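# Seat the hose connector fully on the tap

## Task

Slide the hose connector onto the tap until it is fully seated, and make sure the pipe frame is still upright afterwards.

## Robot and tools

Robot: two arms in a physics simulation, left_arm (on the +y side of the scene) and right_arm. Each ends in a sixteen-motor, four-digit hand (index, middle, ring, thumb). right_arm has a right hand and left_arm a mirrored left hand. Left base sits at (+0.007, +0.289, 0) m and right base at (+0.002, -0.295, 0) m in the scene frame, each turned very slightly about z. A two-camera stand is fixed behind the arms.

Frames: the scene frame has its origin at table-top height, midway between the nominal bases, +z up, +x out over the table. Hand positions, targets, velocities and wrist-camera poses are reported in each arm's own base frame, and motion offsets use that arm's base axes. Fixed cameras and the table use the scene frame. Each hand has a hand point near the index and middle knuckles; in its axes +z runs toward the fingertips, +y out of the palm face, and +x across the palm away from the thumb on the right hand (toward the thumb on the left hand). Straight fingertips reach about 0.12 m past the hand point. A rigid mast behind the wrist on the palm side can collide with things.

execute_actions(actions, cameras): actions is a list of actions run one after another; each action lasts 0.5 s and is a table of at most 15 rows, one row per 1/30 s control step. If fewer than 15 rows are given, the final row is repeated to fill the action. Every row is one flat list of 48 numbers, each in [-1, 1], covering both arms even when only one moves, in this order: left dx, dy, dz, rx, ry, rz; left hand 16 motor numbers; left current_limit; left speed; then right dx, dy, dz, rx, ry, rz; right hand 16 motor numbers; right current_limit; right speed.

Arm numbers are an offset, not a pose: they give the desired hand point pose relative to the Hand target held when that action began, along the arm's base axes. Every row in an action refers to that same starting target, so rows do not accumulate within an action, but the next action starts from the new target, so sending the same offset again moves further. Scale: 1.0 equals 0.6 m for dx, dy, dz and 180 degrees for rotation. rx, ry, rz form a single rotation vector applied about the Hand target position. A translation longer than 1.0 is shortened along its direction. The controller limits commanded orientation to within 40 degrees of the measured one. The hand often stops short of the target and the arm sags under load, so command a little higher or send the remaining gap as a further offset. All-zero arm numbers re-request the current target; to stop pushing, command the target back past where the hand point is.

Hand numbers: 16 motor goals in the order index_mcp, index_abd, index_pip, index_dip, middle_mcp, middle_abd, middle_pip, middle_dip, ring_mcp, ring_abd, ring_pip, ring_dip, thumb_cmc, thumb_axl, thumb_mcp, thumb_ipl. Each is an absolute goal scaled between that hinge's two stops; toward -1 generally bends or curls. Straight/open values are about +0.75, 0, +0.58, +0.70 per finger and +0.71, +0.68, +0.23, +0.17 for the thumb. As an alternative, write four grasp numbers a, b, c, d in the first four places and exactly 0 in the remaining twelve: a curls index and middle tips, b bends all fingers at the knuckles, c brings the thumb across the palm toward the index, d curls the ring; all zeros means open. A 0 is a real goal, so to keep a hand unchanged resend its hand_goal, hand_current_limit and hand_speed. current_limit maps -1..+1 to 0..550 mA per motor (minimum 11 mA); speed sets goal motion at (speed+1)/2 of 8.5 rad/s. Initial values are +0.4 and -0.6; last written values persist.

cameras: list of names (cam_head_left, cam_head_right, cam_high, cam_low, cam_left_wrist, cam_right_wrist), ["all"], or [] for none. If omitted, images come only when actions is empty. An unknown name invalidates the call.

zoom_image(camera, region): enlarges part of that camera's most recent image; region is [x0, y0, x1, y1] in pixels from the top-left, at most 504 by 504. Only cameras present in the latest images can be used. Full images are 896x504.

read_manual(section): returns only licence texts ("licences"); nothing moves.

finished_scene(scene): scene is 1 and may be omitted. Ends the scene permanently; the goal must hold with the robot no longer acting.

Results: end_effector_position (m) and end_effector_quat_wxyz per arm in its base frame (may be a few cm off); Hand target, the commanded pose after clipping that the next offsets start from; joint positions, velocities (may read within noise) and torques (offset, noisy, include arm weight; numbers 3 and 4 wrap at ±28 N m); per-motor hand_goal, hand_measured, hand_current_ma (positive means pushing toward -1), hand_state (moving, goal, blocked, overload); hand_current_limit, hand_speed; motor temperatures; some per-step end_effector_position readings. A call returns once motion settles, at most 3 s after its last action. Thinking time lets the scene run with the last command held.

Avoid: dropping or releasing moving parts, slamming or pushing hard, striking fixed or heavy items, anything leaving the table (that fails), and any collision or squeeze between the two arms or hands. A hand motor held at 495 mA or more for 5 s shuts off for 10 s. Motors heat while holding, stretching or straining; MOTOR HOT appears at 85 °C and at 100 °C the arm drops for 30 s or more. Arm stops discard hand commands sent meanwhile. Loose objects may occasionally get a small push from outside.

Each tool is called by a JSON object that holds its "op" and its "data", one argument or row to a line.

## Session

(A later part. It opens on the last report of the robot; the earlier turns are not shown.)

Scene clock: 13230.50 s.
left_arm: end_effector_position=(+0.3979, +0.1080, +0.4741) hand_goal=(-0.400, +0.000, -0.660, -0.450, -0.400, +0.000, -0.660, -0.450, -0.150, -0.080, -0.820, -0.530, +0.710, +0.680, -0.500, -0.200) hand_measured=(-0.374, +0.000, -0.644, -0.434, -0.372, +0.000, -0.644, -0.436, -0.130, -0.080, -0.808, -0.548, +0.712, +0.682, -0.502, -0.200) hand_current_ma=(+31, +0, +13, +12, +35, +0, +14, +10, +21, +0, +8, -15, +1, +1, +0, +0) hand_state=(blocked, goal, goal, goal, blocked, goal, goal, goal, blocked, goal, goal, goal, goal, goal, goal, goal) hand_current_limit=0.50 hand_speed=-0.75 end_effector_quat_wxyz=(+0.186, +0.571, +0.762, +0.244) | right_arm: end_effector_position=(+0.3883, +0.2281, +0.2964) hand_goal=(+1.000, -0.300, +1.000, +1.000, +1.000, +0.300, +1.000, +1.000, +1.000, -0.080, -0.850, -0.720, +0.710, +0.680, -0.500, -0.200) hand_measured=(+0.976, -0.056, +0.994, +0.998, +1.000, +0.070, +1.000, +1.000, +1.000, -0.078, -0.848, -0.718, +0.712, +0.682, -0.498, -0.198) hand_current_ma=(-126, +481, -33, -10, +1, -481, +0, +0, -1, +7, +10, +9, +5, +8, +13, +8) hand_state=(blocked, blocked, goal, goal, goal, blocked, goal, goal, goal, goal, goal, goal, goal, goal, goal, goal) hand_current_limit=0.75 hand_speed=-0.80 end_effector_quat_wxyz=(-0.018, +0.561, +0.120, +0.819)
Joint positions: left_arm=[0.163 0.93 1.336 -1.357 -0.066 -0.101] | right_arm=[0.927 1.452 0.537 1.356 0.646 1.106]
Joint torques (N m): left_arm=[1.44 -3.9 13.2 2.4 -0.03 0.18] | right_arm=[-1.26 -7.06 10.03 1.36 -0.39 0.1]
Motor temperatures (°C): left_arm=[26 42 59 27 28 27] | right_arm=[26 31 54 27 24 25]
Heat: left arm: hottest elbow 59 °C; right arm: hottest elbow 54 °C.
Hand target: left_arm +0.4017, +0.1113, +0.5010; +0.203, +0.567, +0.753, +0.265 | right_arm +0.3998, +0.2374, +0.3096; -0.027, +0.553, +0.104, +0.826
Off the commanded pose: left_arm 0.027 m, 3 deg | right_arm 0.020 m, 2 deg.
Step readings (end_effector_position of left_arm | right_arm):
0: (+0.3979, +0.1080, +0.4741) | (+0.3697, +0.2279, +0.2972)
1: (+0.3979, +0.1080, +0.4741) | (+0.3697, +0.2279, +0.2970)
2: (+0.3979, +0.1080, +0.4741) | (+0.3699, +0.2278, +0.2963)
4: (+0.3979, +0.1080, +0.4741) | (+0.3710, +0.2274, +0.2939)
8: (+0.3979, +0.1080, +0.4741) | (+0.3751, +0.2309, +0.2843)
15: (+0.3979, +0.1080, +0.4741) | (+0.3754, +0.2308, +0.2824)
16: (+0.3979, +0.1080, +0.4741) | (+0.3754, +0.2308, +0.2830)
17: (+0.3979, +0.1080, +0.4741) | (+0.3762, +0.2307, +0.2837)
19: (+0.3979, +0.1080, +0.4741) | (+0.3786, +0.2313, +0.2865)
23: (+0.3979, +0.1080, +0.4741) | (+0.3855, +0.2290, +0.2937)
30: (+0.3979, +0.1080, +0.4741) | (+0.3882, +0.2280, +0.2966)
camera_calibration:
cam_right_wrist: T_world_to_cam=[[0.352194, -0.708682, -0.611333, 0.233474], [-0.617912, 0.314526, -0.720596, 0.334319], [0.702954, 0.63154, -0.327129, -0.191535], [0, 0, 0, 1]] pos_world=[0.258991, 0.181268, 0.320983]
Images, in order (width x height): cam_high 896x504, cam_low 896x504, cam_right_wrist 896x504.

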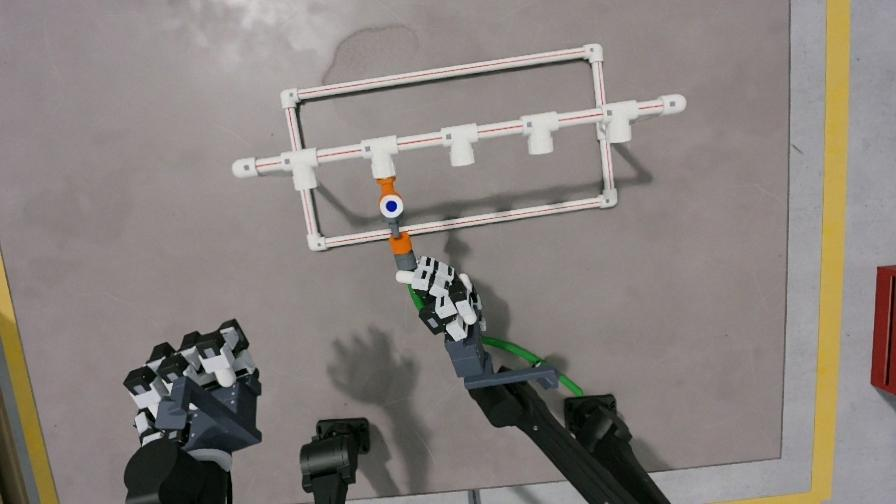

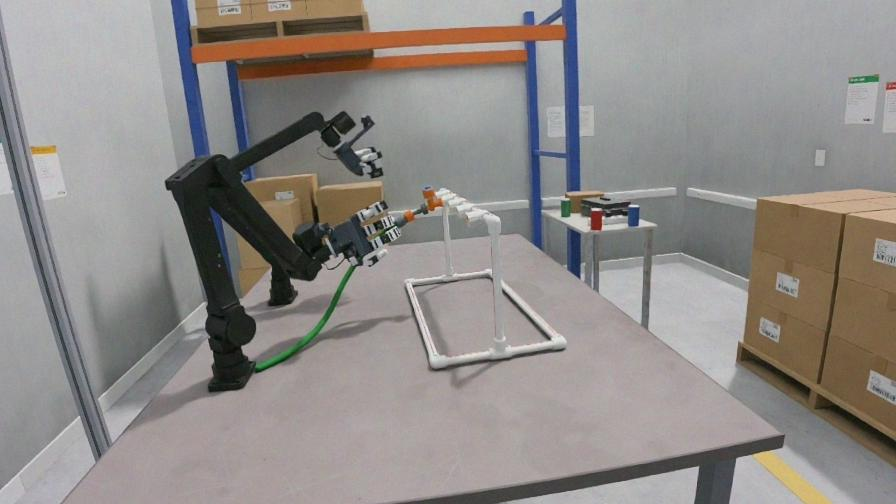

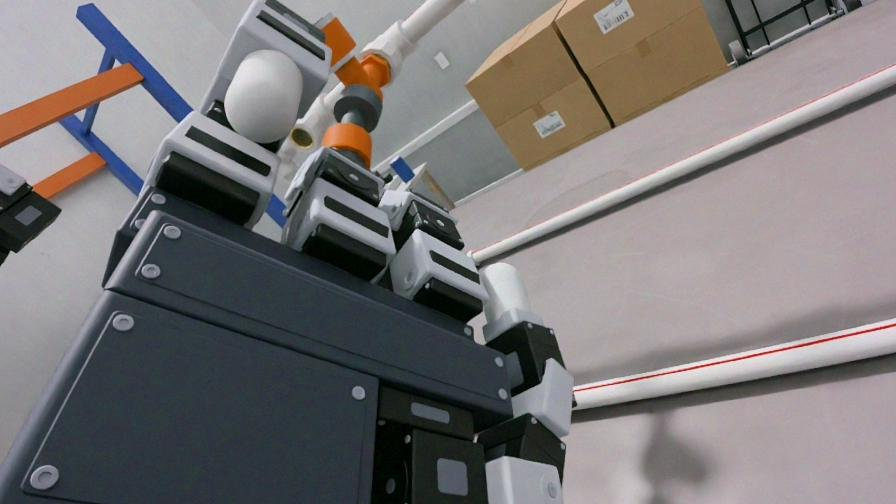

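{"op": "execute_actions", "data": {
  "actions": [
    [[0,0,0,0,0,0, -0.40,0.0,-0.66,-0.45, -0.40,0.0,-0.66,-0.45, -0.15,-0.08,-0.82,-0.53, 0.71,0.68,-0.5,-0.2, 0.5,-0.75, 0.03,0.01,0.01,0,0,0, 1.0,-0.3,1.0,1.0, 1.0,0.3,1.0,1.0, 1.0,-0.08,-0.85,-0.72, 0.71,0.68,-0.5,-0.2, 0.75,-0.8]]
  ],
  "cameras": ["cam_low", "cam_high", "cam_right_wrist"]
}}

{"op": "zoom_image", "data": {
  "camera": "cam_high",
  "region": [350, 180, 450, 280]
}}

{"op": "zoom_image", "data": {
  "camera": "cam_low",
  "region": [370, 170, 460, 260]
}}

{"op": "zoom_image", "data": {
  "camera": "cam_right_wrist",
  "region": [260, 0, 480, 220]
}}

Scene clock: 13246.40 s.
left_arm: end_effector_position=(+0.3979, +0.1080, +0.4741) hand_goal=(-0.400, +0.000, -0.660, -0.450, -0.400, +0.000, -0.660, -0.450, -0.150, -0.080, -0.820, -0.530, +0.710, +0.680, -0.500, -0.200) hand_measured=(-0.374, +0.000, -0.644, -0.434, -0.372, +0.000, -0.644, -0.436, -0.130, -0.080, -0.808, -0.548, +0.712, +0.682, -0.502, -0.200) hand_current_ma=(+31, +0, +13, +12, +35, +0, +14, +10, +21, +0, +8, -15, +1, +1, +0, +0) hand_state=(blocked, goal, goal, goal, blocked, goal, goal, goal, blocked, goal, goal, goal, goal, goal, goal, goal) hand_current_limit=0.50 hand_speed=-0.75 end_effector_quat_wxyz=(+0.186, +0.571, +0.762, +0.244) | right_arm: end_effector_position=(+0.4052, +0.2344, +0.3027) hand_goal=(+1.000, -0.300, +1.000, +1.000, +1.000, +0.300, +1.000, +1.000, +1.000, -0.080, -0.850, -0.720, +0.710, +0.680, -0.500, -0.200) hand_measured=(+0.974, -0.056, +0.992, +0.998, +1.000, +0.070, +1.000, +1.000, +1.000, -0.078, -0.848, -0.718, +0.712, +0.682, -0.498, -0.198) hand_current_ma=(-132, +481, -36, -9, +1, -481, +0, +0, -1, +7, +10, +9, +5, +8, +13, +8) hand_state=(blocked, blocked, goal, goal, goal, blocked, goal, goal, goal, goal, goal, goal, goal, goal, goal, goal) hand_current_limit=0.75 hand_speed=-0.80 end_effector_quat_wxyz=(-0.017, +0.561, +0.121, +0.819)
Joint positions: left_arm=[0.163 0.93 1.336 -1.357 -0.066 -0.101] | right_arm=[0.9 1.469 0.583 1.319 0.62 1.116]
Joint torques (N m): left_arm=[1.49 -4.19 13.29 2.4 -0.02 0.17] | right_arm=[-1.32 -7.41 10.36 1.32 -0.35 0.12]
Motor temperatures (°C): left_arm=[26 41 59 27 28 27] | right_arm=[26 31 54 27 24 25]
Heat: left arm: hottest elbow 59 °C; right arm: hottest elbow 54 °C.
Hand target: left_arm +0.4017, +0.1113, +0.5010; +0.203, +0.567, +0.753, +0.265 | right_arm +0.4178, +0.2434, +0.3156; -0.027, +0.553, +0.104, +0.826
Off the commanded pose: left_arm 0.027 m, 3 deg | right_arm 0.020 m, 3 deg.
Step readings (end_effector_position of left_arm | right_arm):
0: (+0.3979, +0.1080, +0.4741) | (+0.3883, +0.2281, +0.2964)
1: (+0.3979, +0.1080, +0.4741) | (+0.3883, +0.2282, +0.2964)
2: (+0.3979, +0.1080, +0.4741) | (+0.3891, +0.2288, +0.2967)
4: (+0.3979, +0.1080, +0.4741) | (+0.3927, +0.2305, +0.2977)
8: (+0.3979, +0.1080, +0.4741) | (+0.4009, +0.2336, +0.3013)
15: (+0.3979, +0.1080, +0.4741) | (+0.4051, +0.2343, +0.3030)
camera_calibration:
cam_right_wrist: T_world_to_cam=[[0.352453, -0.711081, -0.608392, 0.235339], [-0.616638, 0.312556, -0.722542, 0.347845], [0.703942, 0.62982, -0.328318, -0.205048], [0, 0, 0, 1]] pos_world=[0.27589, 0.187767, 0.32719]
Images, in order (width x height): cam_high 896x504, cam_low 896x504, cam_right_wrist 896x504.

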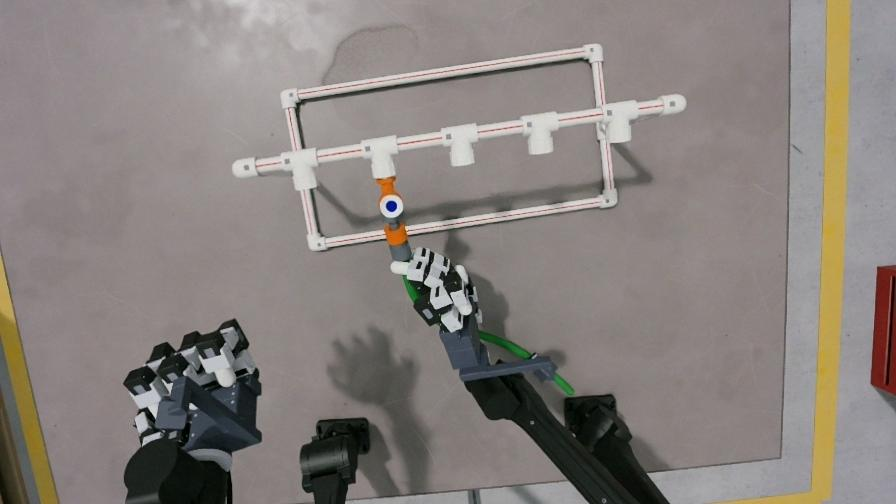

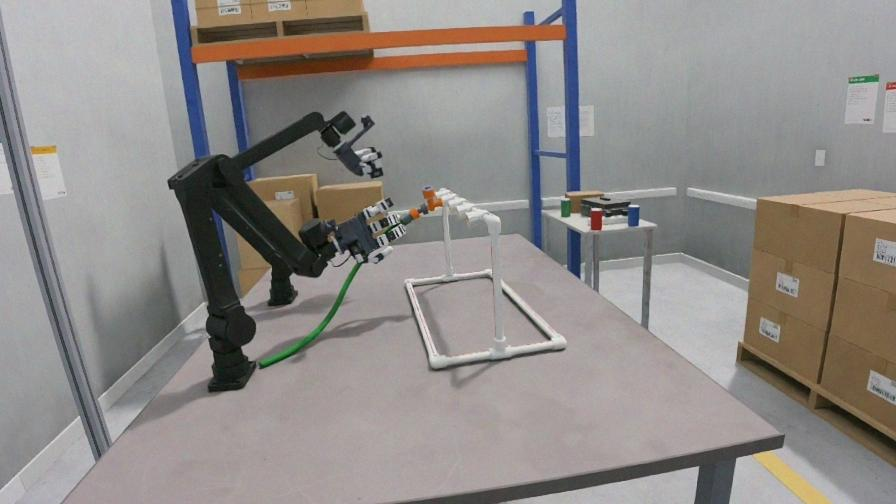

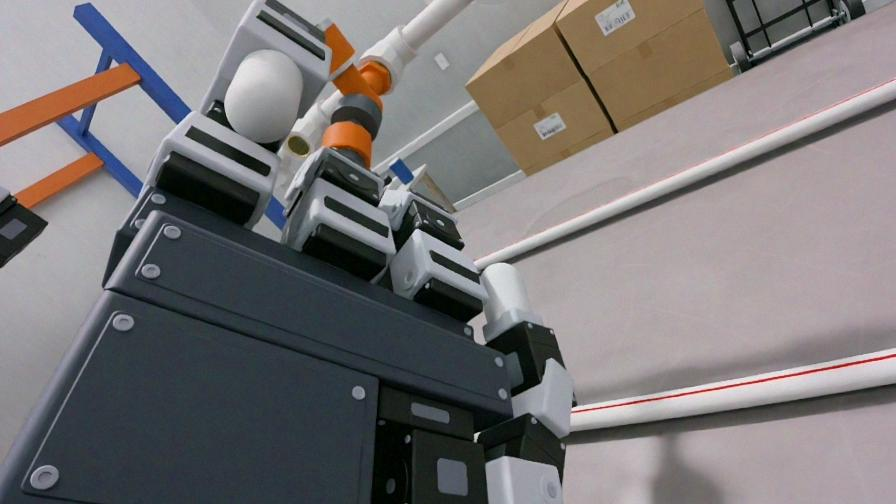

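Scaled by 5.040.

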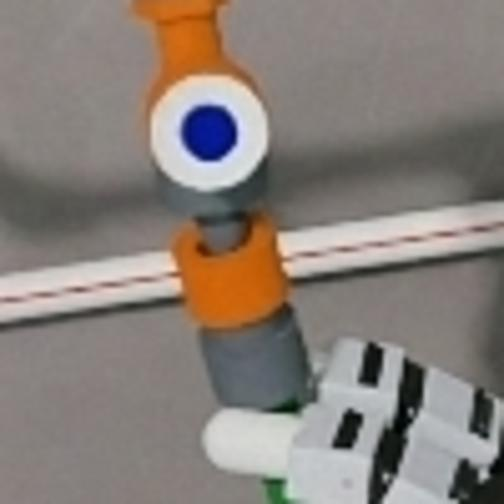

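Scaled by 5.600.

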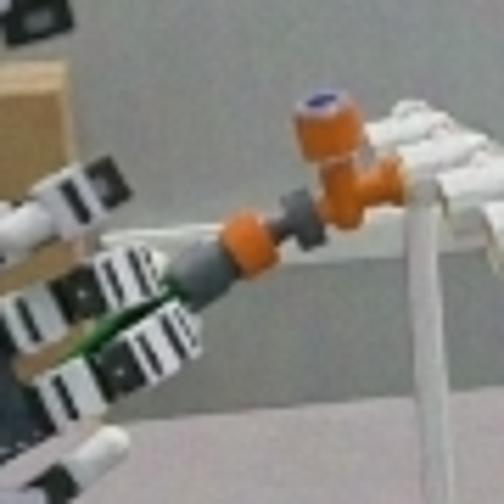

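Scaled by 2.291.

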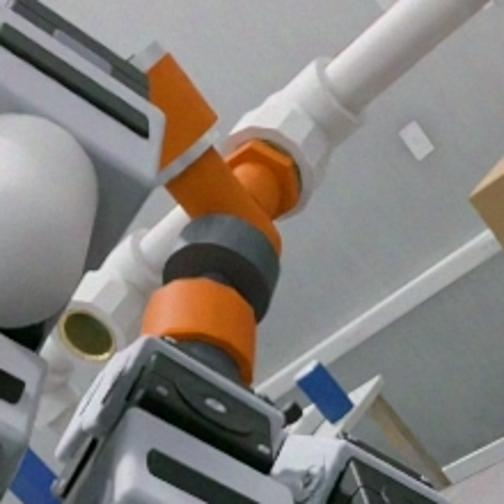

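{"op": "execute_actions", "data": {
  "actions": [
    [[0.085,-0.075,0.03,0,0,0, -0.40,0.0,-0.66,-0.45, -0.40,0.0,-0.66,-0.45, -0.15,-0.08,-0.82,-0.53, 0.71,0.68,-0.5,-0.2, 0.5,-0.75, 0,0,0,0,0,0, 1.0,-0.3,1.0,1.0, 1.0,0.3,1.0,1.0, 1.0,-0.08,-0.85,-0.72, 0.71,0.68,-0.5,-0.2, 0.75,-0.8]],
    [[0.085,-0.075,0.03,0,0,0, -0.40,0.0,-0.66,-0.45, -0.40,0.0,-0.66,-0.45, -0.15,-0.08,-0.82,-0.53, 0.71,0.68,-0.5,-0.2, 0.5,-0.75, 0,0,0,0,0,0, 1.0,-0.3,1.0,1.0, 1.0,0.3,1.0,1.0, 1.0,-0.08,-0.85,-0.72, 0.71,0.68,-0.5,-0.2, 0.75,-0.8]],
    [[0.1,-0.042,0.02,0,0,0, -0.40,0.0,-0.66,-0.45, -0.40,0.0,-0.66,-0.45, -0.15,-0.08,-0.82,-0.53, 0.71,0.68,-0.5,-0.2, 0.5,-0.75, 0,0,0,0,0,0, 1.0,-0.3,1.0,1.0, 1.0,0.3,1.0,1.0, 1.0,-0.08,-0.85,-0.72, 0.71,0.68,-0.5,-0.2, 0.75,-0.8]],
    [[0.1,-0.042,0.0,0,0,0, -0.40,0.0,-0.66,-0.45, -0.40,0.0,-0.66,-0.45, -0.15,-0.08,-0.82,-0.53, 0.71,0.68,-0.5,-0.2, 0.5,-0.75, 0,0,0,0,0,0, 1.0,-0.3,1.0,1.0, 1.0,0.3,1.0,1.0, 1.0,-0.08,-0.85,-0.72, 0.71,0.68,-0.5,-0.2, 0.75,-0.8]]
  ],
  "cameras": ["cam_low", "cam_high"]
}}

Scene clock: 13318.63 s.
left_arm: end_effector_position=(+0.6272, -0.0287, +0.5065) hand_goal=(-0.400, +0.000, -0.660, -0.450, -0.400, +0.000, -0.660, -0.450, -0.150, -0.080, -0.820, -0.530, +0.710, +0.680, -0.500, -0.200) hand_measured=(-0.374, +0.000, -0.644, -0.434, -0.372, +0.000, -0.644, -0.436, -0.130, -0.080, -0.808, -0.548, +0.712, +0.682, -0.502, -0.200) hand_current_ma=(+31, +0, +13, +12, +35, +0, +14, +10, +21, +0, +8, -15, +1, +1, +0, +0) hand_state=(blocked, goal, goal, goal, blocked, goal, goal, goal, blocked, goal, goal, goal, goal, goal, goal, goal) hand_current_limit=0.50 hand_speed=-0.75 end_effector_quat_wxyz=(+0.171, +0.583, +0.754, +0.251) | right_arm: end_effector_position=(+0.4052, +0.2345, +0.3026) hand_goal=(+1.000, -0.300, +1.000, +1.000, +1.000, +0.300, +1.000, +1.000, +1.000, -0.080, -0.850, -0.720, +0.710, +0.680, -0.500, -0.200) hand_measured=(+0.974, -0.056, +0.992, +0.998, +1.000, +0.070, +1.000, +1.000, +1.000, -0.078, -0.848, -0.718, +0.712, +0.682, -0.498, -0.198) hand_current_ma=(-132, +481, -36, -9, +1, -481, +0, +0, -1, +7, +10, +9, +5, +8, +13, +8) hand_state=(blocked, blocked, goal, goal, goal, blocked, goal, goal, goal, goal, goal, goal, goal, goal, goal, goal) hand_current_limit=0.75 hand_speed=-0.80 end_effector_quat_wxyz=(-0.017, +0.561, +0.121, +0.819)
Joint positions: left_arm=[-0.205 1.575 1.985 -1.429 -0.292 -0.375] | right_arm=[0.9 1.469 0.583 1.319 0.62 1.117]
Joint torques (N m): left_arm=[0.15 -13.74 15.3 1.28 -0.49 -0.19] | right_arm=[-1.32 -7.47 10.35 1.32 -0.36 0.15]
Motor temperatures (°C): left_arm=[26 40 60 27 28 27] | right_arm=[26 31 57 27 25 25]
Heat: left arm: hottest elbow 60 °C; right arm: hottest elbow 57 °C.
Hand target: left_arm +0.6237, -0.0291, +0.5488; +0.202, +0.567, +0.753, +0.265 | right_arm +0.4178, +0.2434, +0.3156; -0.027, +0.553, +0.104, +0.826
Off the commanded pose: left_arm 0.043 m, 4 deg | right_arm 0.020 m, 3 deg.
Step readings (end_effector_position of left_arm | right_arm):
0: (+0.3979, +0.1080, +0.4741) | (+0.4052, +0.2344, +0.3027)
1: (+0.3980, +0.1080, +0.4740) | (+0.4052, +0.2344, +0.3027)
2: (+0.3988, +0.1075, +0.4740) | (+0.4052, +0.2344, +0.3027)
4: (+0.4057, +0.1014, +0.4762) | (+0.4052, +0.2345, +0.3026)
8: (+0.4346, +0.0687, +0.4776) | (+0.4052, +0.2345, +0.3026)
15: (+0.4522, +0.0634, +0.4659) | (+0.4052, +0.2345, +0.3026)
16: (+0.4521, +0.0640, +0.4664) | (+0.4052, +0.2345, +0.3026)
17: (+0.4527, +0.0648, +0.4691) | (+0.4052, +0.2345, +0.3026)
19: (+0.4605, +0.0581, +0.4818) | (+0.4052, +0.2345, +0.3026)
23: (+0.4852, +0.0267, +0.5037) | (+0.4052, +0.2345, +0.3026)
30: (+0.5043, +0.0177, +0.4942) | (+0.4052, +0.2345, +0.3026)
31: (+0.5053, +0.0180, +0.4924) | (+0.4052, +0.2345, +0.3026)
32: (+0.5070, +0.0183, +0.4925) | (+0.4052, +0.2345, +0.3026)
34: (+0.5177, +0.0170, +0.5009) | (+0.4052, +0.2345, +0.3026)
38: (+0.5459, +0.0039, +0.5153) | (+0.4052, +0.2345, +0.3026)
45: (+0.5656, -0.0044, +0.5022) | (+0.4052, +0.2345, +0.3026)
46: (+0.5663, -0.0044, +0.5010) | (+0.4052, +0.2345, +0.3026)
47: (+0.5681, -0.0045, +0.5019) | (+0.4052, +0.2345, +0.3026)
49: (+0.5784, -0.0071, +0.5108) | (+0.4052, +0.2345, +0.3026)
53: (+0.6040, -0.0192, +0.5216) | (+0.4052, +0.2345, +0.3026)
60: (+0.6262, -0.0288, +0.5022) | (+0.4052, +0.2345, +0.3026)
Images, in order (width x height): cam_high 896x504, cam_low 896x504.

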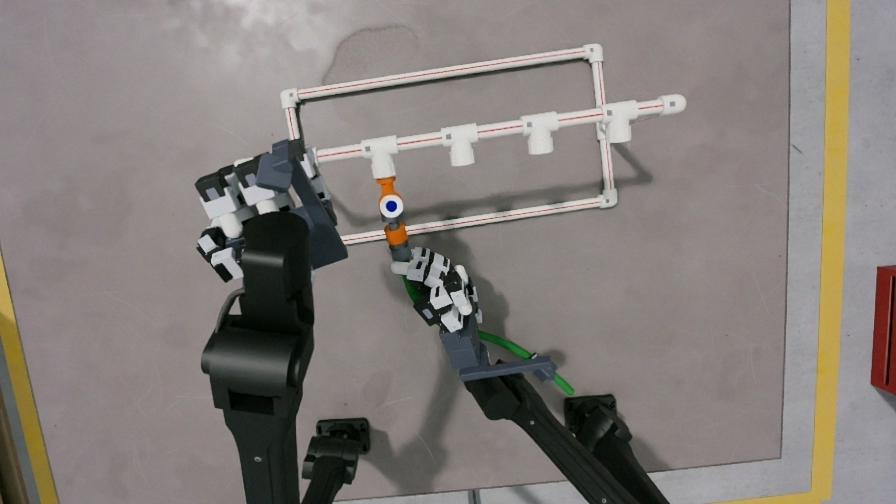

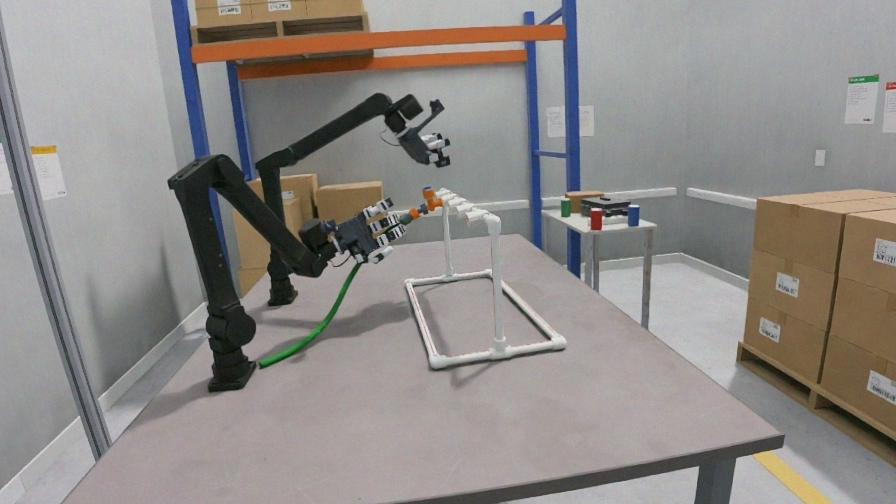

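{"op": "execute_actions", "data": {
  "actions": [
    [[0.125,-0.01,0.0,0,0,0, -0.40,0.0,-0.66,-0.45, -0.40,0.0,-0.66,-0.45, -0.15,-0.08,-0.82,-0.53, 0.71,0.68,-0.5,-0.2, 0.5,-0.75, 0,0,0,0,0,0, 1.0,-0.3,1.0,1.0, 1.0,0.3,1.0,1.0, 1.0,-0.08,-0.85,-0.72, 0.71,0.68,-0.5,-0.2, 0.75,-0.8]],
    [[0.125,-0.01,0.0,0,0,0, -0.40,0.0,-0.66,-0.45, -0.40,0.0,-0.66,-0.45, -0.15,-0.08,-0.82,-0.53, 0.71,0.68,-0.5,-0.2, 0.5,-0.75, 0,0,0,0,0,0, 1.0,-0.3,1.0,1.0, 1.0,0.3,1.0,1.0, 1.0,-0.08,-0.85,-0.72, 0.71,0.68,-0.5,-0.2, 0.75,-0.8]],
    [[0.03,-0.05,-0.06,-0.032,0.0134,-0.0325, -0.40,0.0,-0.66,-0.45, -0.40,0.0,-0.66,-0.45, -0.15,-0.08,-0.82,-0.53, 0.71,0.68,-0.5,-0.2, 0.5,-0.75, 0,0,0,0,0,0, 1.0,-0.3,1.0,1.0, 1.0,0.3,1.0,1.0, 1.0,-0.08,-0.85,-0.72, 0.71,0.68,-0.5,-0.2, 0.75,-0.8]],
    [[0.0,-0.05,-0.08,-0.032,0.0134,-0.0325, -0.40,0.0,-0.66,-0.45, -0.40,0.0,-0.66,-0.45, -0.15,-0.08,-0.82,-0.53, 0.71,0.68,-0.5,-0.2, 0.5,-0.75, 0,0,0,0,0,0, 1.0,-0.3,1.0,1.0, 1.0,0.3,1.0,1.0, 1.0,-0.08,-0.85,-0.72, 0.71,0.68,-0.5,-0.2, 0.75,-0.8]]
  ],
  "cameras": ["cam_low", "cam_high"]
}}

Scene clock: 13334.47 s.
left_arm: end_effector_position=(+0.7983, -0.0982, +0.4462) hand_goal=(-0.400, +0.000, -0.660, -0.450, -0.400, +0.000, -0.660, -0.450, -0.150, -0.080, -0.820, -0.530, +0.710, +0.680, -0.500, -0.200) hand_measured=(-0.374, +0.000, -0.644, -0.434, -0.372, +0.000, -0.644, -0.436, -0.130, -0.080, -0.808, -0.548, +0.712, +0.682, -0.502, -0.200) hand_current_ma=(+31, +0, +13, +12, +35, +0, +14, +10, +21, +0, +8, -15, +1, +1, +0, +0) hand_state=(blocked, goal, goal, goal, blocked, goal, goal, goal, blocked, goal, goal, goal, goal, goal, goal, goal) hand_current_limit=0.50 hand_speed=-0.75 end_effector_quat_wxyz=(+0.240, +0.624, +0.732, +0.134) | right_arm: end_effector_position=(+0.4052, +0.2345, +0.3026) hand_goal=(+1.000, -0.300, +1.000, +1.000, +1.000, +0.300, +1.000, +1.000, +1.000, -0.080, -0.850, -0.720, +0.710, +0.680, -0.500, -0.200) hand_measured=(+0.974, -0.056, +0.992, +0.998, +1.000, +0.070, +1.000, +1.000, +1.000, -0.078, -0.848, -0.718, +0.712, +0.682, -0.498, -0.198) hand_current_ma=(-132, +481, -36, -9, +1, -481, +0, +0, -1, +7, +10, +9, +5, +8, +13, +8) hand_state=(blocked, blocked, goal, goal, goal, blocked, goal, goal, goal, goal, goal, goal, goal, goal, goal, goal) hand_current_limit=0.75 hand_speed=-0.80 end_effector_quat_wxyz=(-0.017, +0.561, +0.121, +0.819)
Joint positions: left_arm=[-0.182 2.198 2.817 -1.633 0.007 -0.343] | right_arm=[0.9 1.469 0.583 1.319 0.62 1.117]
Joint torques (N m): left_arm=[0.67 -21.48 8.08 1.99 -0.05 0.2] | right_arm=[-1.26 -7.47 10.36 1.31 -0.36 0.15]
Motor temperatures (°C): left_arm=[26 41 62 27 28 27] | right_arm=[26 31 57 27 25 25]
Heat: left arm: hottest elbow 62 °C; right arm: hottest elbow 57 °C.
Hand target: left_arm +0.7918, -0.1012, +0.4648; +0.252, +0.628, +0.722, +0.142 | right_arm +0.4178, +0.2434, +0.3156; -0.027, +0.553, +0.104, +0.826
Off the commanded pose: left_arm 0.020 m, 2 deg | right_arm 0.020 m, 3 deg.
elbow stopped short (left arm): the move would have taken joint 3 (elbow) straighter than the controller allows.
Step readings (end_effector_position of left_arm | right_arm):
0: (+0.6272, -0.0287, +0.5065) | (+0.4052, +0.2345, +0.3026)
1: (+0.6272, -0.0287, +0.5071) | (+0.4052, +0.2345, +0.3026)
2: (+0.6287, -0.0290, +0.5085) | (+0.4052, +0.2345, +0.3026)
4: (+0.6405, -0.0314, +0.5188) | (+0.4052, +0.2345, +0.3026)
8: (+0.6705, -0.0377, +0.5295) | (+0.4052, +0.2345, +0.3026)
15: (+0.7014, -0.0431, +0.5011) | (+0.4052, +0.2345, +0.3026)
16: (+0.7034, -0.0435, +0.4980) | (+0.4052, +0.2345, +0.3026)
17: (+0.7067, -0.0436, +0.4969) | (+0.4052, +0.2345, +0.3026)
19: (+0.7210, -0.0454, +0.5047) | (+0.4052, +0.2345, +0.3026)
23: (+0.7482, -0.0466, +0.5175) | (+0.4052, +0.2345, +0.3026)
30: (+0.7737, -0.0465, +0.5096) | (+0.4052, +0.2345, +0.3026)
31: (+0.7756, -0.0468, +0.5077) | (+0.4052, +0.2345, +0.3026)
32: (+0.7779, -0.0498, +0.5049) | (+0.4052, +0.2345, +0.3026)
34: (+0.7829, -0.0587, +0.4990) | (+0.4052, +0.2345, +0.3026)
38: (+0.7902, -0.0684, +0.4890) | (+0.4052, +0.2345, +0.3026)
45: (+0.7968, -0.0727, +0.4743) | (+0.4052, +0.2345, +0.3026)
46: (+0.7970, -0.0735, +0.4735) | (+0.4052, +0.2345, +0.3026)
47: (+0.7971, -0.0774, +0.4716) | (+0.4052, +0.2345, +0.3026)
49: (+0.7968, -0.0859, +0.4678) | (+0.4052, +0.2345, +0.3026)
53: (+0.7966, -0.0942, +0.4640) | (+0.4052, +0.2345, +0.3026)
60: (+0.7978, -0.0980, +0.4514) | (+0.4052, +0.2345, +0.3026)
Images, in order (width x height): cam_high 896x504, cam_low 896x504.

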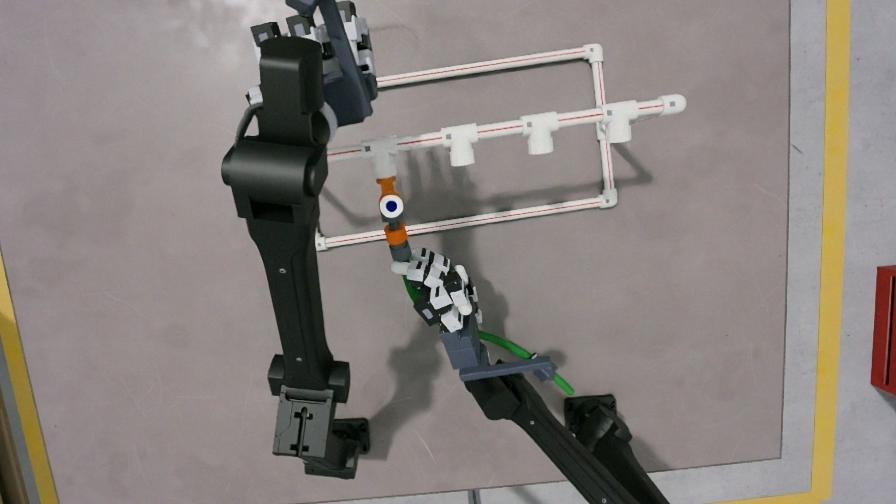

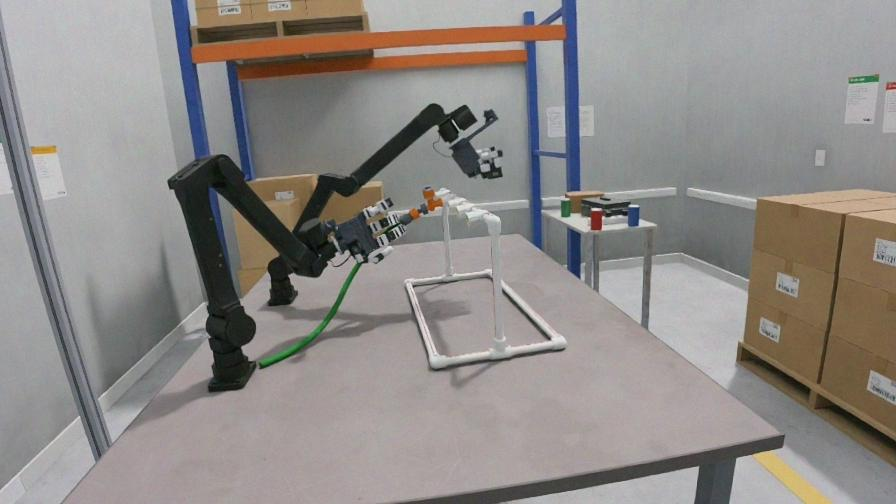

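{"op": "execute_actions", "data": {
  "actions": [],
  "cameras": ["cam_high","cam_low","cam_left_wrist"]
}}

Scene clock: 13365.33 s.
left_arm: end_effector_position=(+0.7983, -0.0982, +0.4462) hand_goal=(-0.400, +0.000, -0.660, -0.450, -0.400, +0.000, -0.660, -0.450, -0.150, -0.080, -0.820, -0.530, +0.710, +0.680, -0.500, -0.200) hand_measured=(-0.374, +0.000, -0.644, -0.434, -0.372, +0.000, -0.644, -0.436, -0.130, -0.080, -0.808, -0.548, +0.712, +0.682, -0.502, -0.200) hand_current_ma=(+31, +0, +13, +12, +35, +0, +14, +10, +21, +0, +8, -15, +1, +1, +0, +0) hand_state=(blocked, goal, goal, goal, blocked, goal, goal, goal, blocked, goal, goal, goal, goal, goal, goal, goal) hand_current_limit=0.50 hand_speed=-0.75 end_effector_quat_wxyz=(+0.240, +0.624, +0.732, +0.134) | right_arm: end_effector_position=(+0.4052, +0.2345, +0.3026) hand_goal=(+1.000, -0.300, +1.000, +1.000, +1.000, +0.300, +1.000, +1.000, +1.000, -0.080, -0.850, -0.720, +0.710, +0.680, -0.500, -0.200) hand_measured=(+0.974, -0.056, +0.992, +0.998, +1.000, +0.070, +1.000, +1.000, +1.000, -0.078, -0.848, -0.718, +0.712, +0.682, -0.498, -0.198) hand_current_ma=(-132, +481, -36, -9, +1, -481, +0, +0, -1, +7, +10, +9, +5, +8, +13, +8) hand_state=(blocked, blocked, goal, goal, goal, blocked, goal, goal, goal, goal, goal, goal, goal, goal, goal, goal) hand_current_limit=0.75 hand_speed=-0.80 end_effector_quat_wxyz=(-0.017, +0.561, +0.121, +0.819)
Joint positions: left_arm=[-0.182 2.198 2.817 -1.633 0.008 -0.343] | right_arm=[0.9 1.469 0.583 1.319 0.62 1.117]
Joint velocities: within noise
Joint torques (N m): left_arm=[0.21 -21.71 8.09 2 -0.01 0.21] | right_arm=[-1.32 -7.47 10.36 1.32 -0.36 0.15]
Motor temperatures (°C): left_arm=[26 43 55 27 28 27] | right_arm=[26 31 57 27 25 25]
Heat: left arm: hottest elbow 55 °C; right arm: hottest elbow 57 °C.
Hand target: left_arm +0.7918, -0.1013, +0.4647; +0.252, +0.628, +0.722, +0.142 | right_arm +0.4178, +0.2434, +0.3156; -0.027, +0.553, +0.104, +0.826
Off the commanded pose: left_arm 0.020 m, 2 deg | right_arm 0.020 m, 3 deg.
camera_calibration:
cam_left_wrist: T_world_to_cam=[[-0.450353, -0.882481, -0.135682, 0.297937], [-0.879494, 0.412276, 0.237738, 0.59275], [-0.153861, 0.226397, -0.961806, 0.702572], [0, 0, 0, 1]] pos_world=[0.763595, -0.140513, 0.575243]
Images, in order (width x height): cam_high 896x504, cam_low 896x504, cam_left_wrist 896x504.

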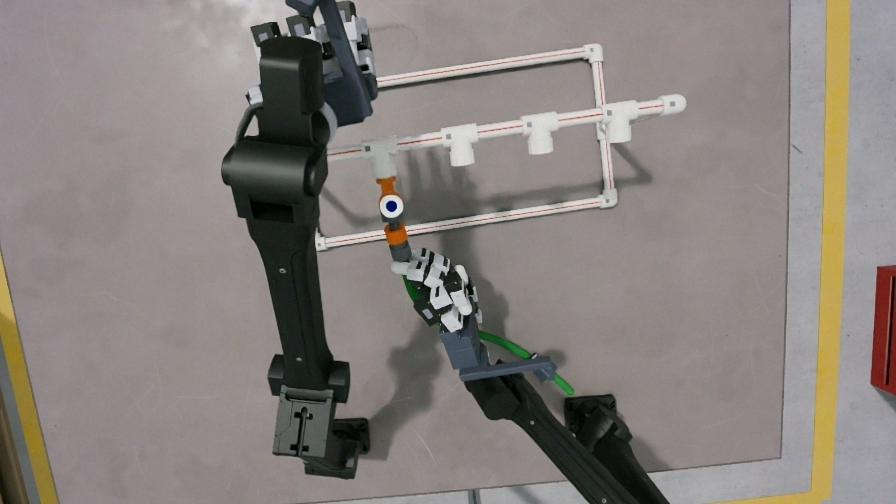

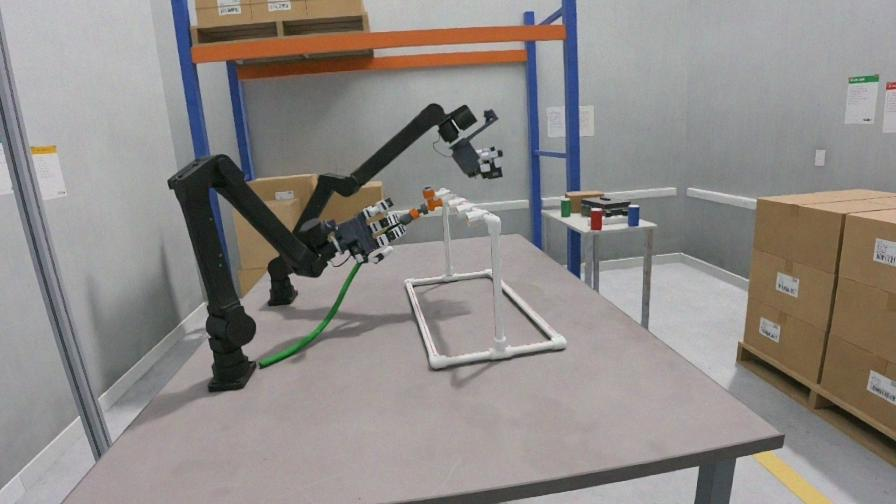

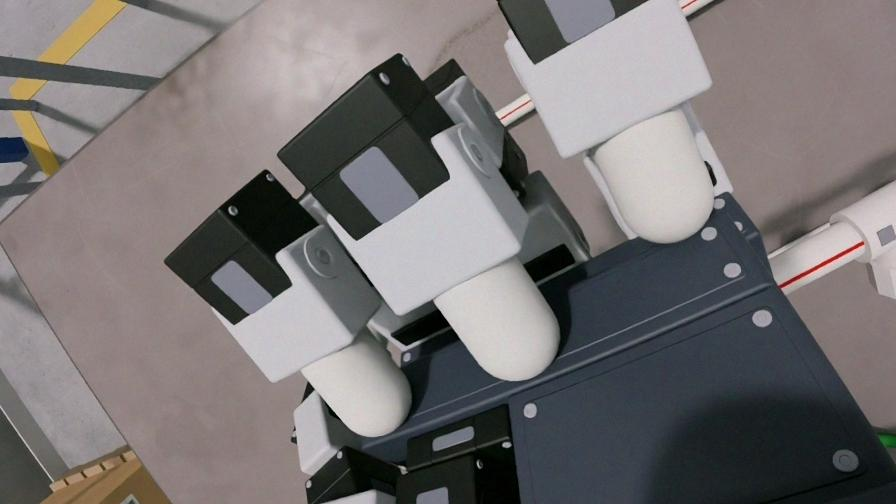

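{"op": "execute_actions", "data": {
  "actions": [
    [[0,0,0,-0.032,0.0134,-0.0325, -0.40,0.0,-0.66,-0.45, -0.40,0.0,-0.66,-0.45, -0.15,-0.08,-0.82,-0.53, 0.71,0.68,-0.5,-0.2, 0.5,-0.75, 0,0,0,0,0,0, 1.0,-0.3,1.0,1.0, 1.0,0.3,1.0,1.0, 1.0,-0.08,-0.85,-0.72, 0.71,0.68,-0.5,-0.2, 0.75,-0.8]],
    [[0,0,0,-0.032,0.0134,-0.0325, -0.40,0.0,-0.66,-0.45, -0.40,0.0,-0.66,-0.45, -0.15,-0.08,-0.82,-0.53, 0.71,0.68,-0.5,-0.2, 0.5,-0.75, 0,0,0,0,0,0, 1.0,-0.3,1.0,1.0, 1.0,0.3,1.0,1.0, 1.0,-0.08,-0.85,-0.72, 0.71,0.68,-0.5,-0.2, 0.75,-0.8]]
  ],
  "cameras": ["cam_high","cam_low"]
}}

Scene clock: 13376.60 s.
left_arm: end_effector_position=(+0.7935, -0.1026, +0.4360) hand_goal=(-0.400, +0.000, -0.660, -0.450, -0.400, +0.000, -0.660, -0.450, -0.150, -0.080, -0.820, -0.530, +0.710, +0.680, -0.500, -0.200) hand_measured=(-0.374, +0.000, -0.644, -0.434, -0.372, +0.000, -0.644, -0.436, -0.130, -0.080, -0.808, -0.548, +0.712, +0.682, -0.500, -0.200) hand_current_ma=(+31, +0, +13, +12, +35, +0, +14, +10, +21, +0, +8, -15, +1, +1, +0, +0) hand_state=(blocked, goal, goal, goal, blocked, goal, goal, goal, blocked, goal, goal, goal, goal, goal, goal, goal) hand_current_limit=0.50 hand_speed=-0.75 end_effector_quat_wxyz=(+0.294, +0.667, +0.684, +0.012) | right_arm: end_effector_position=(+0.4052, +0.2345, +0.3026) hand_goal=(+1.000, -0.300, +1.000, +1.000, +1.000, +0.300, +1.000, +1.000, +1.000, -0.080, -0.850, -0.720, +0.710, +0.680, -0.500, -0.200) hand_measured=(+0.974, -0.056, +0.992, +0.998, +1.000, +0.070, +1.000, +1.000, +1.000, -0.078, -0.848, -0.718, +0.712, +0.682, -0.498, -0.198) hand_current_ma=(-132, +481, -36, -9, +1, -481, +0, +0, -1, +7, +10, +9, +5, +8, +13, +8) hand_state=(blocked, blocked, goal, goal, goal, blocked, goal, goal, goal, goal, goal, goal, goal, goal, goal, goal) hand_current_limit=0.75 hand_speed=-0.80 end_effector_quat_wxyz=(-0.017, +0.561, +0.121, +0.819)
Joint positions: left_arm=[-0.104 2.198 2.817 -1.687 0.338 -0.216] | right_arm=[0.9 1.469 0.583 1.319 0.62 1.117]
Joint torques (N m): left_arm=[1.38 -19.55 13.34 1.26 0.29 0.29] | right_arm=[-1.32 -7.47 10.37 1.32 -0.36 0.15]
Motor temperatures (°C): left_arm=[26 44 54 27 28 27] | right_arm=[26 31 57 27 25 25]
Heat: left arm: hottest elbow 54 °C; right arm: hottest elbow 57 °C.
Hand target: left_arm +0.7918, -0.1013, +0.4647; +0.297, +0.676, +0.675, +0.016 | right_arm +0.4178, +0.2434, +0.3156; -0.027, +0.553, +0.104, +0.826
Off the commanded pose: left_arm 0.029 m, 2 deg | right_arm 0.020 m, 3 deg.
joint sent to its limit (left arm) — joint 4 (wrist pitch), lower limit. The joint targets still meet the commanded pose.
Step readings (end_effector_position of left_arm | right_arm):
0: (+0.7983, -0.0982, +0.4462) | (+0.4052, +0.2345, +0.3026)
1: (+0.7983, -0.0991, +0.4460) | (+0.4052, +0.2345, +0.3026)
2: (+0.7982, -0.1041, +0.4450) | (+0.4052, +0.2345, +0.3026)
4: (+0.7981, -0.1108, +0.4431) | (+0.4052, +0.2345, +0.3026)
8: (+0.7960, -0.1150, +0.4397) | (+0.4052, +0.2345, +0.3026)
15: (+0.7937, -0.1068, +0.4358) | (+0.4052, +0.2345, +0.3026)
16: (+0.7935, -0.1057, +0.4354) | (+0.4052, +0.2345, +0.3026)
17: (+0.7931, -0.1080, +0.4349) | (+0.4052, +0.2345, +0.3026)
19: (+0.7924, -0.1111, +0.4345) | (+0.4052, +0.2345, +0.3026)
23: (+0.7922, -0.1112, +0.4351) | (+0.4052, +0.2345, +0.3026)
30: (+0.7934, -0.1027, +0.4358) | (+0.4052, +0.2345, +0.3026)
Images, in order (width x height): cam_high 896x504, cam_low 896x504.

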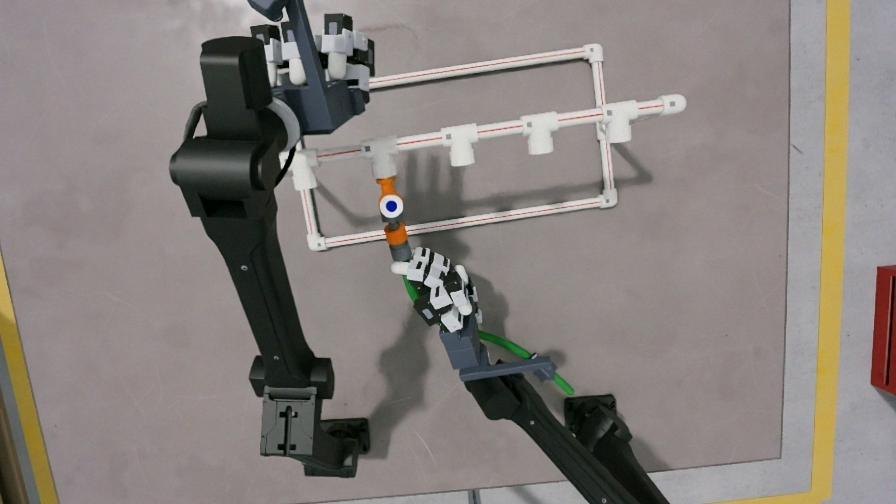

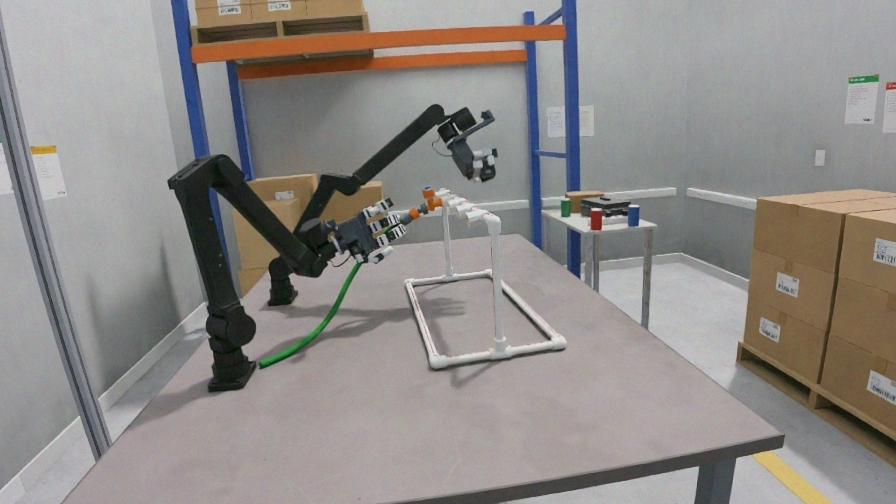

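{"op": "execute_actions", "data": {
  "actions": [
    [[-0.012,-0.018,-0.0145,0,0,0, -0.40,0.0,-0.66,-0.45, -0.40,0.0,-0.66,-0.45, -0.15,-0.08,-0.82,-0.53, 0.71,0.68,-0.5,-0.2, 0.5,-0.75, 0,0,0,0,0,0, 1.0,-0.3,1.0,1.0, 1.0,0.3,1.0,1.0, 1.0,-0.08,-0.85,-0.72, 0.71,0.68,-0.5,-0.2, 0.75,-0.8],[-0.024,-0.036,-0.029,0,0,0, -0.40,0.0,-0.66,-0.45, -0.40,0.0,-0.66,-0.45, -0.15,-0.08,-0.82,-0.53, 0.71,0.68,-0.5,-0.2, 0.5,-0.75, 0,0,0,0,0,0, 1.0,-0.3,1.0,1.0, 1.0,0.3,1.0,1.0, 1.0,-0.08,-0.85,-0.72, 0.71,0.68,-0.5,-0.2, 0.75,-0.8]],
    [[-0.024,-0.035,-0.029,0,0,0, -0.40,0.0,-0.66,-0.45, -0.40,0.0,-0.66,-0.45, -0.15,-0.08,-0.82,-0.53, 0.71,0.68,-0.5,-0.2, 0.5,-0.75, 0,0,0,0,0,0, 1.0,-0.3,1.0,1.0, 1.0,0.3,1.0,1.0, 1.0,-0.08,-0.85,-0.72, 0.71,0.68,-0.5,-0.2, 0.75,-0.8]]
  ],
  "cameras": ["cam_high","cam_low","cam_left_wrist"]
}}

Scene clock: 13407.67 s.
left_arm: end_effector_position=(+0.7681, -0.1435, +0.4116) hand_goal=(-0.400, +0.000, -0.660, -0.450, -0.400, +0.000, -0.660, -0.450, -0.150, -0.080, -0.820, -0.530, +0.710, +0.680, -0.500, -0.200) hand_measured=(-0.374, +0.000, -0.644, -0.434, -0.372, +0.000, -0.644, -0.436, -0.130, -0.080, -0.808, -0.548, +0.712, +0.682, -0.500, -0.200) hand_current_ma=(+31, +0, +13, +12, +35, +0, +14, +10, +21, +0, +8, -15, +1, +1, +0, +0) hand_state=(blocked, goal, goal, goal, blocked, goal, goal, goal, blocked, goal, goal, goal, goal, goal, goal, goal) hand_current_limit=0.50 hand_speed=-0.75 end_effector_quat_wxyz=(+0.282, +0.681, +0.675, +0.007) | right_arm: end_effector_position=(+0.4052, +0.2345, +0.3026) hand_goal=(+1.000, -0.300, +1.000, +1.000, +1.000, +0.300, +1.000, +1.000, +1.000, -0.080, -0.850, -0.720, +0.710, +0.680, -0.500, -0.200) hand_measured=(+0.974, -0.056, +0.992, +0.998, +1.000, +0.070, +1.000, +1.000, +1.000, -0.078, -0.848, -0.718, +0.712, +0.682, -0.498, -0.198) hand_current_ma=(-132, +481, -36, -9, +1, -481, +0, +0, -1, +7, +10, +9, +5, +8, +13, +8) hand_state=(blocked, blocked, goal, goal, goal, blocked, goal, goal, goal, goal, goal, goal, goal, goal, goal, goal) hand_current_limit=0.75 hand_speed=-0.80 end_effector_quat_wxyz=(-0.017, +0.561, +0.121, +0.819)
Joint positions: left_arm=[-0.168 2.012 2.427 -1.496 0.31 -0.237] | right_arm=[0.9 1.469 0.583 1.319 0.62 1.117]
Joint torques (N m): left_arm=[0.44 -20.19 8.83 2.14 0.11 -0.08] | right_arm=[-1.32 -7.41 10.36 1.31 -0.36 0.14]
Motor temperatures (°C): left_arm=[26 45 57 26 28 27] | right_arm=[26 31 57 27 25 25]
Heat: left arm: hottest elbow 57 °C; right arm: hottest elbow 57 °C.
Hand target: left_arm +0.7630, -0.1437, +0.4300; +0.297, +0.675, +0.675, +0.016 | right_arm +0.4178, +0.2434, +0.3156; -0.027, +0.553, +0.104, +0.826
Off the commanded pose: left_arm 0.019 m, 2 deg | right_arm 0.020 m, 3 deg.
Step readings (end_effector_position of left_arm | right_arm):
0: (+0.7935, -0.1028, +0.4360) | (+0.4052, +0.2345, +0.3026)
1: (+0.7935, -0.1028, +0.4360) | (+0.4052, +0.2345, +0.3026)
2: (+0.7935, -0.1028, +0.4360) | (+0.4052, +0.2345, +0.3026)
4: (+0.7932, -0.1038, +0.4356) | (+0.4052, +0.2345, +0.3026)
8: (+0.7891, -0.1071, +0.4285) | (+0.4052, +0.2345, +0.3026)
15: (+0.7851, -0.1172, +0.4223) | (+0.4052, +0.2345, +0.3026)
16: (+0.7847, -0.1183, +0.4220) | (+0.4052, +0.2345, +0.3026)
17: (+0.7839, -0.1200, +0.4213) | (+0.4052, +0.2345, +0.3026)
19: (+0.7797, -0.1239, +0.4166) | (+0.4052, +0.2345, +0.3026)
23: (+0.7720, -0.1321, +0.4085) | (+0.4052, +0.2345, +0.3026)
30: (+0.7677, -0.1439, +0.4101) | (+0.4052, +0.2345, +0.3026)
camera_calibration:
cam_left_wrist: T_world_to_cam=[[-0.642022, -0.763038, 0.0747097, 0.317378], [-0.739449, 0.642009, 0.202582, 0.53292], [-0.202542, 0.0748183, -0.976411, 0.696566], [0, 0, 0, 1]] pos_world=[0.738915, -0.152084, 0.548464]
Images, in order (width x height): cam_high 896x504, cam_low 896x504, cam_left_wrist 896x504.

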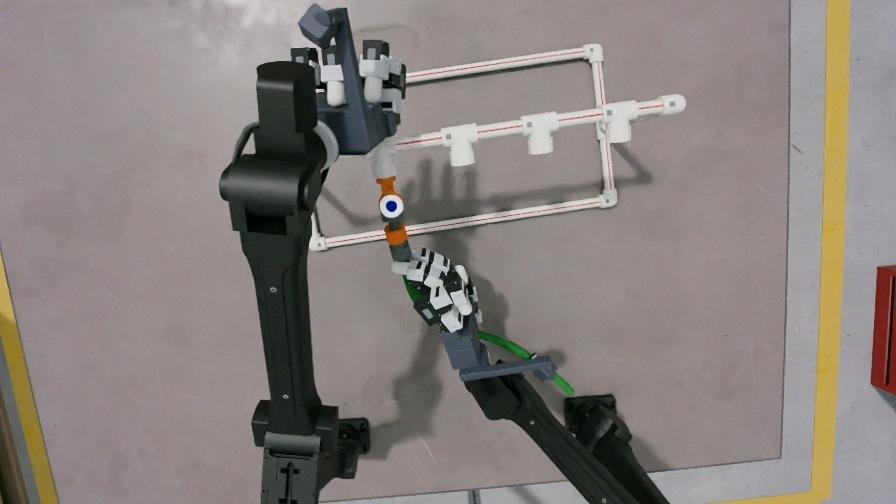

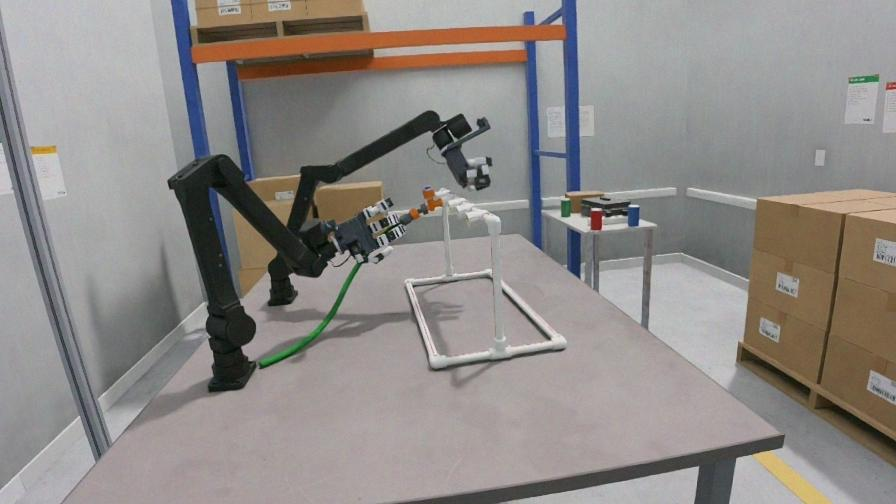

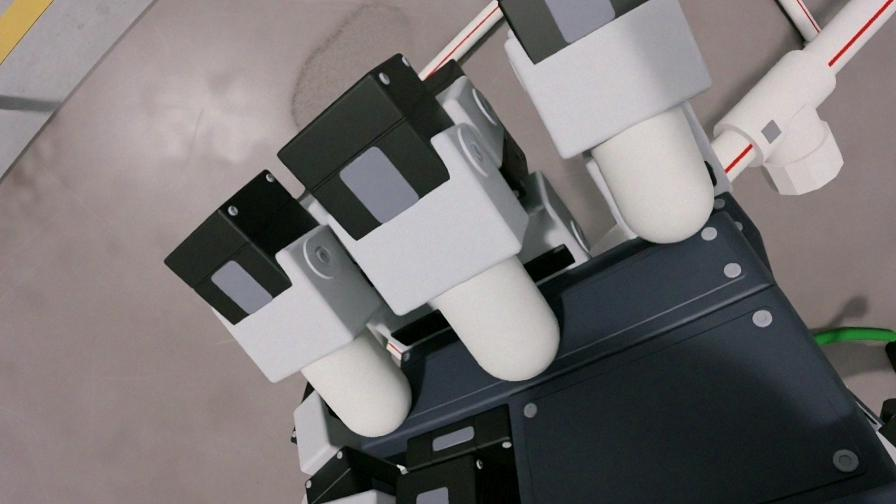

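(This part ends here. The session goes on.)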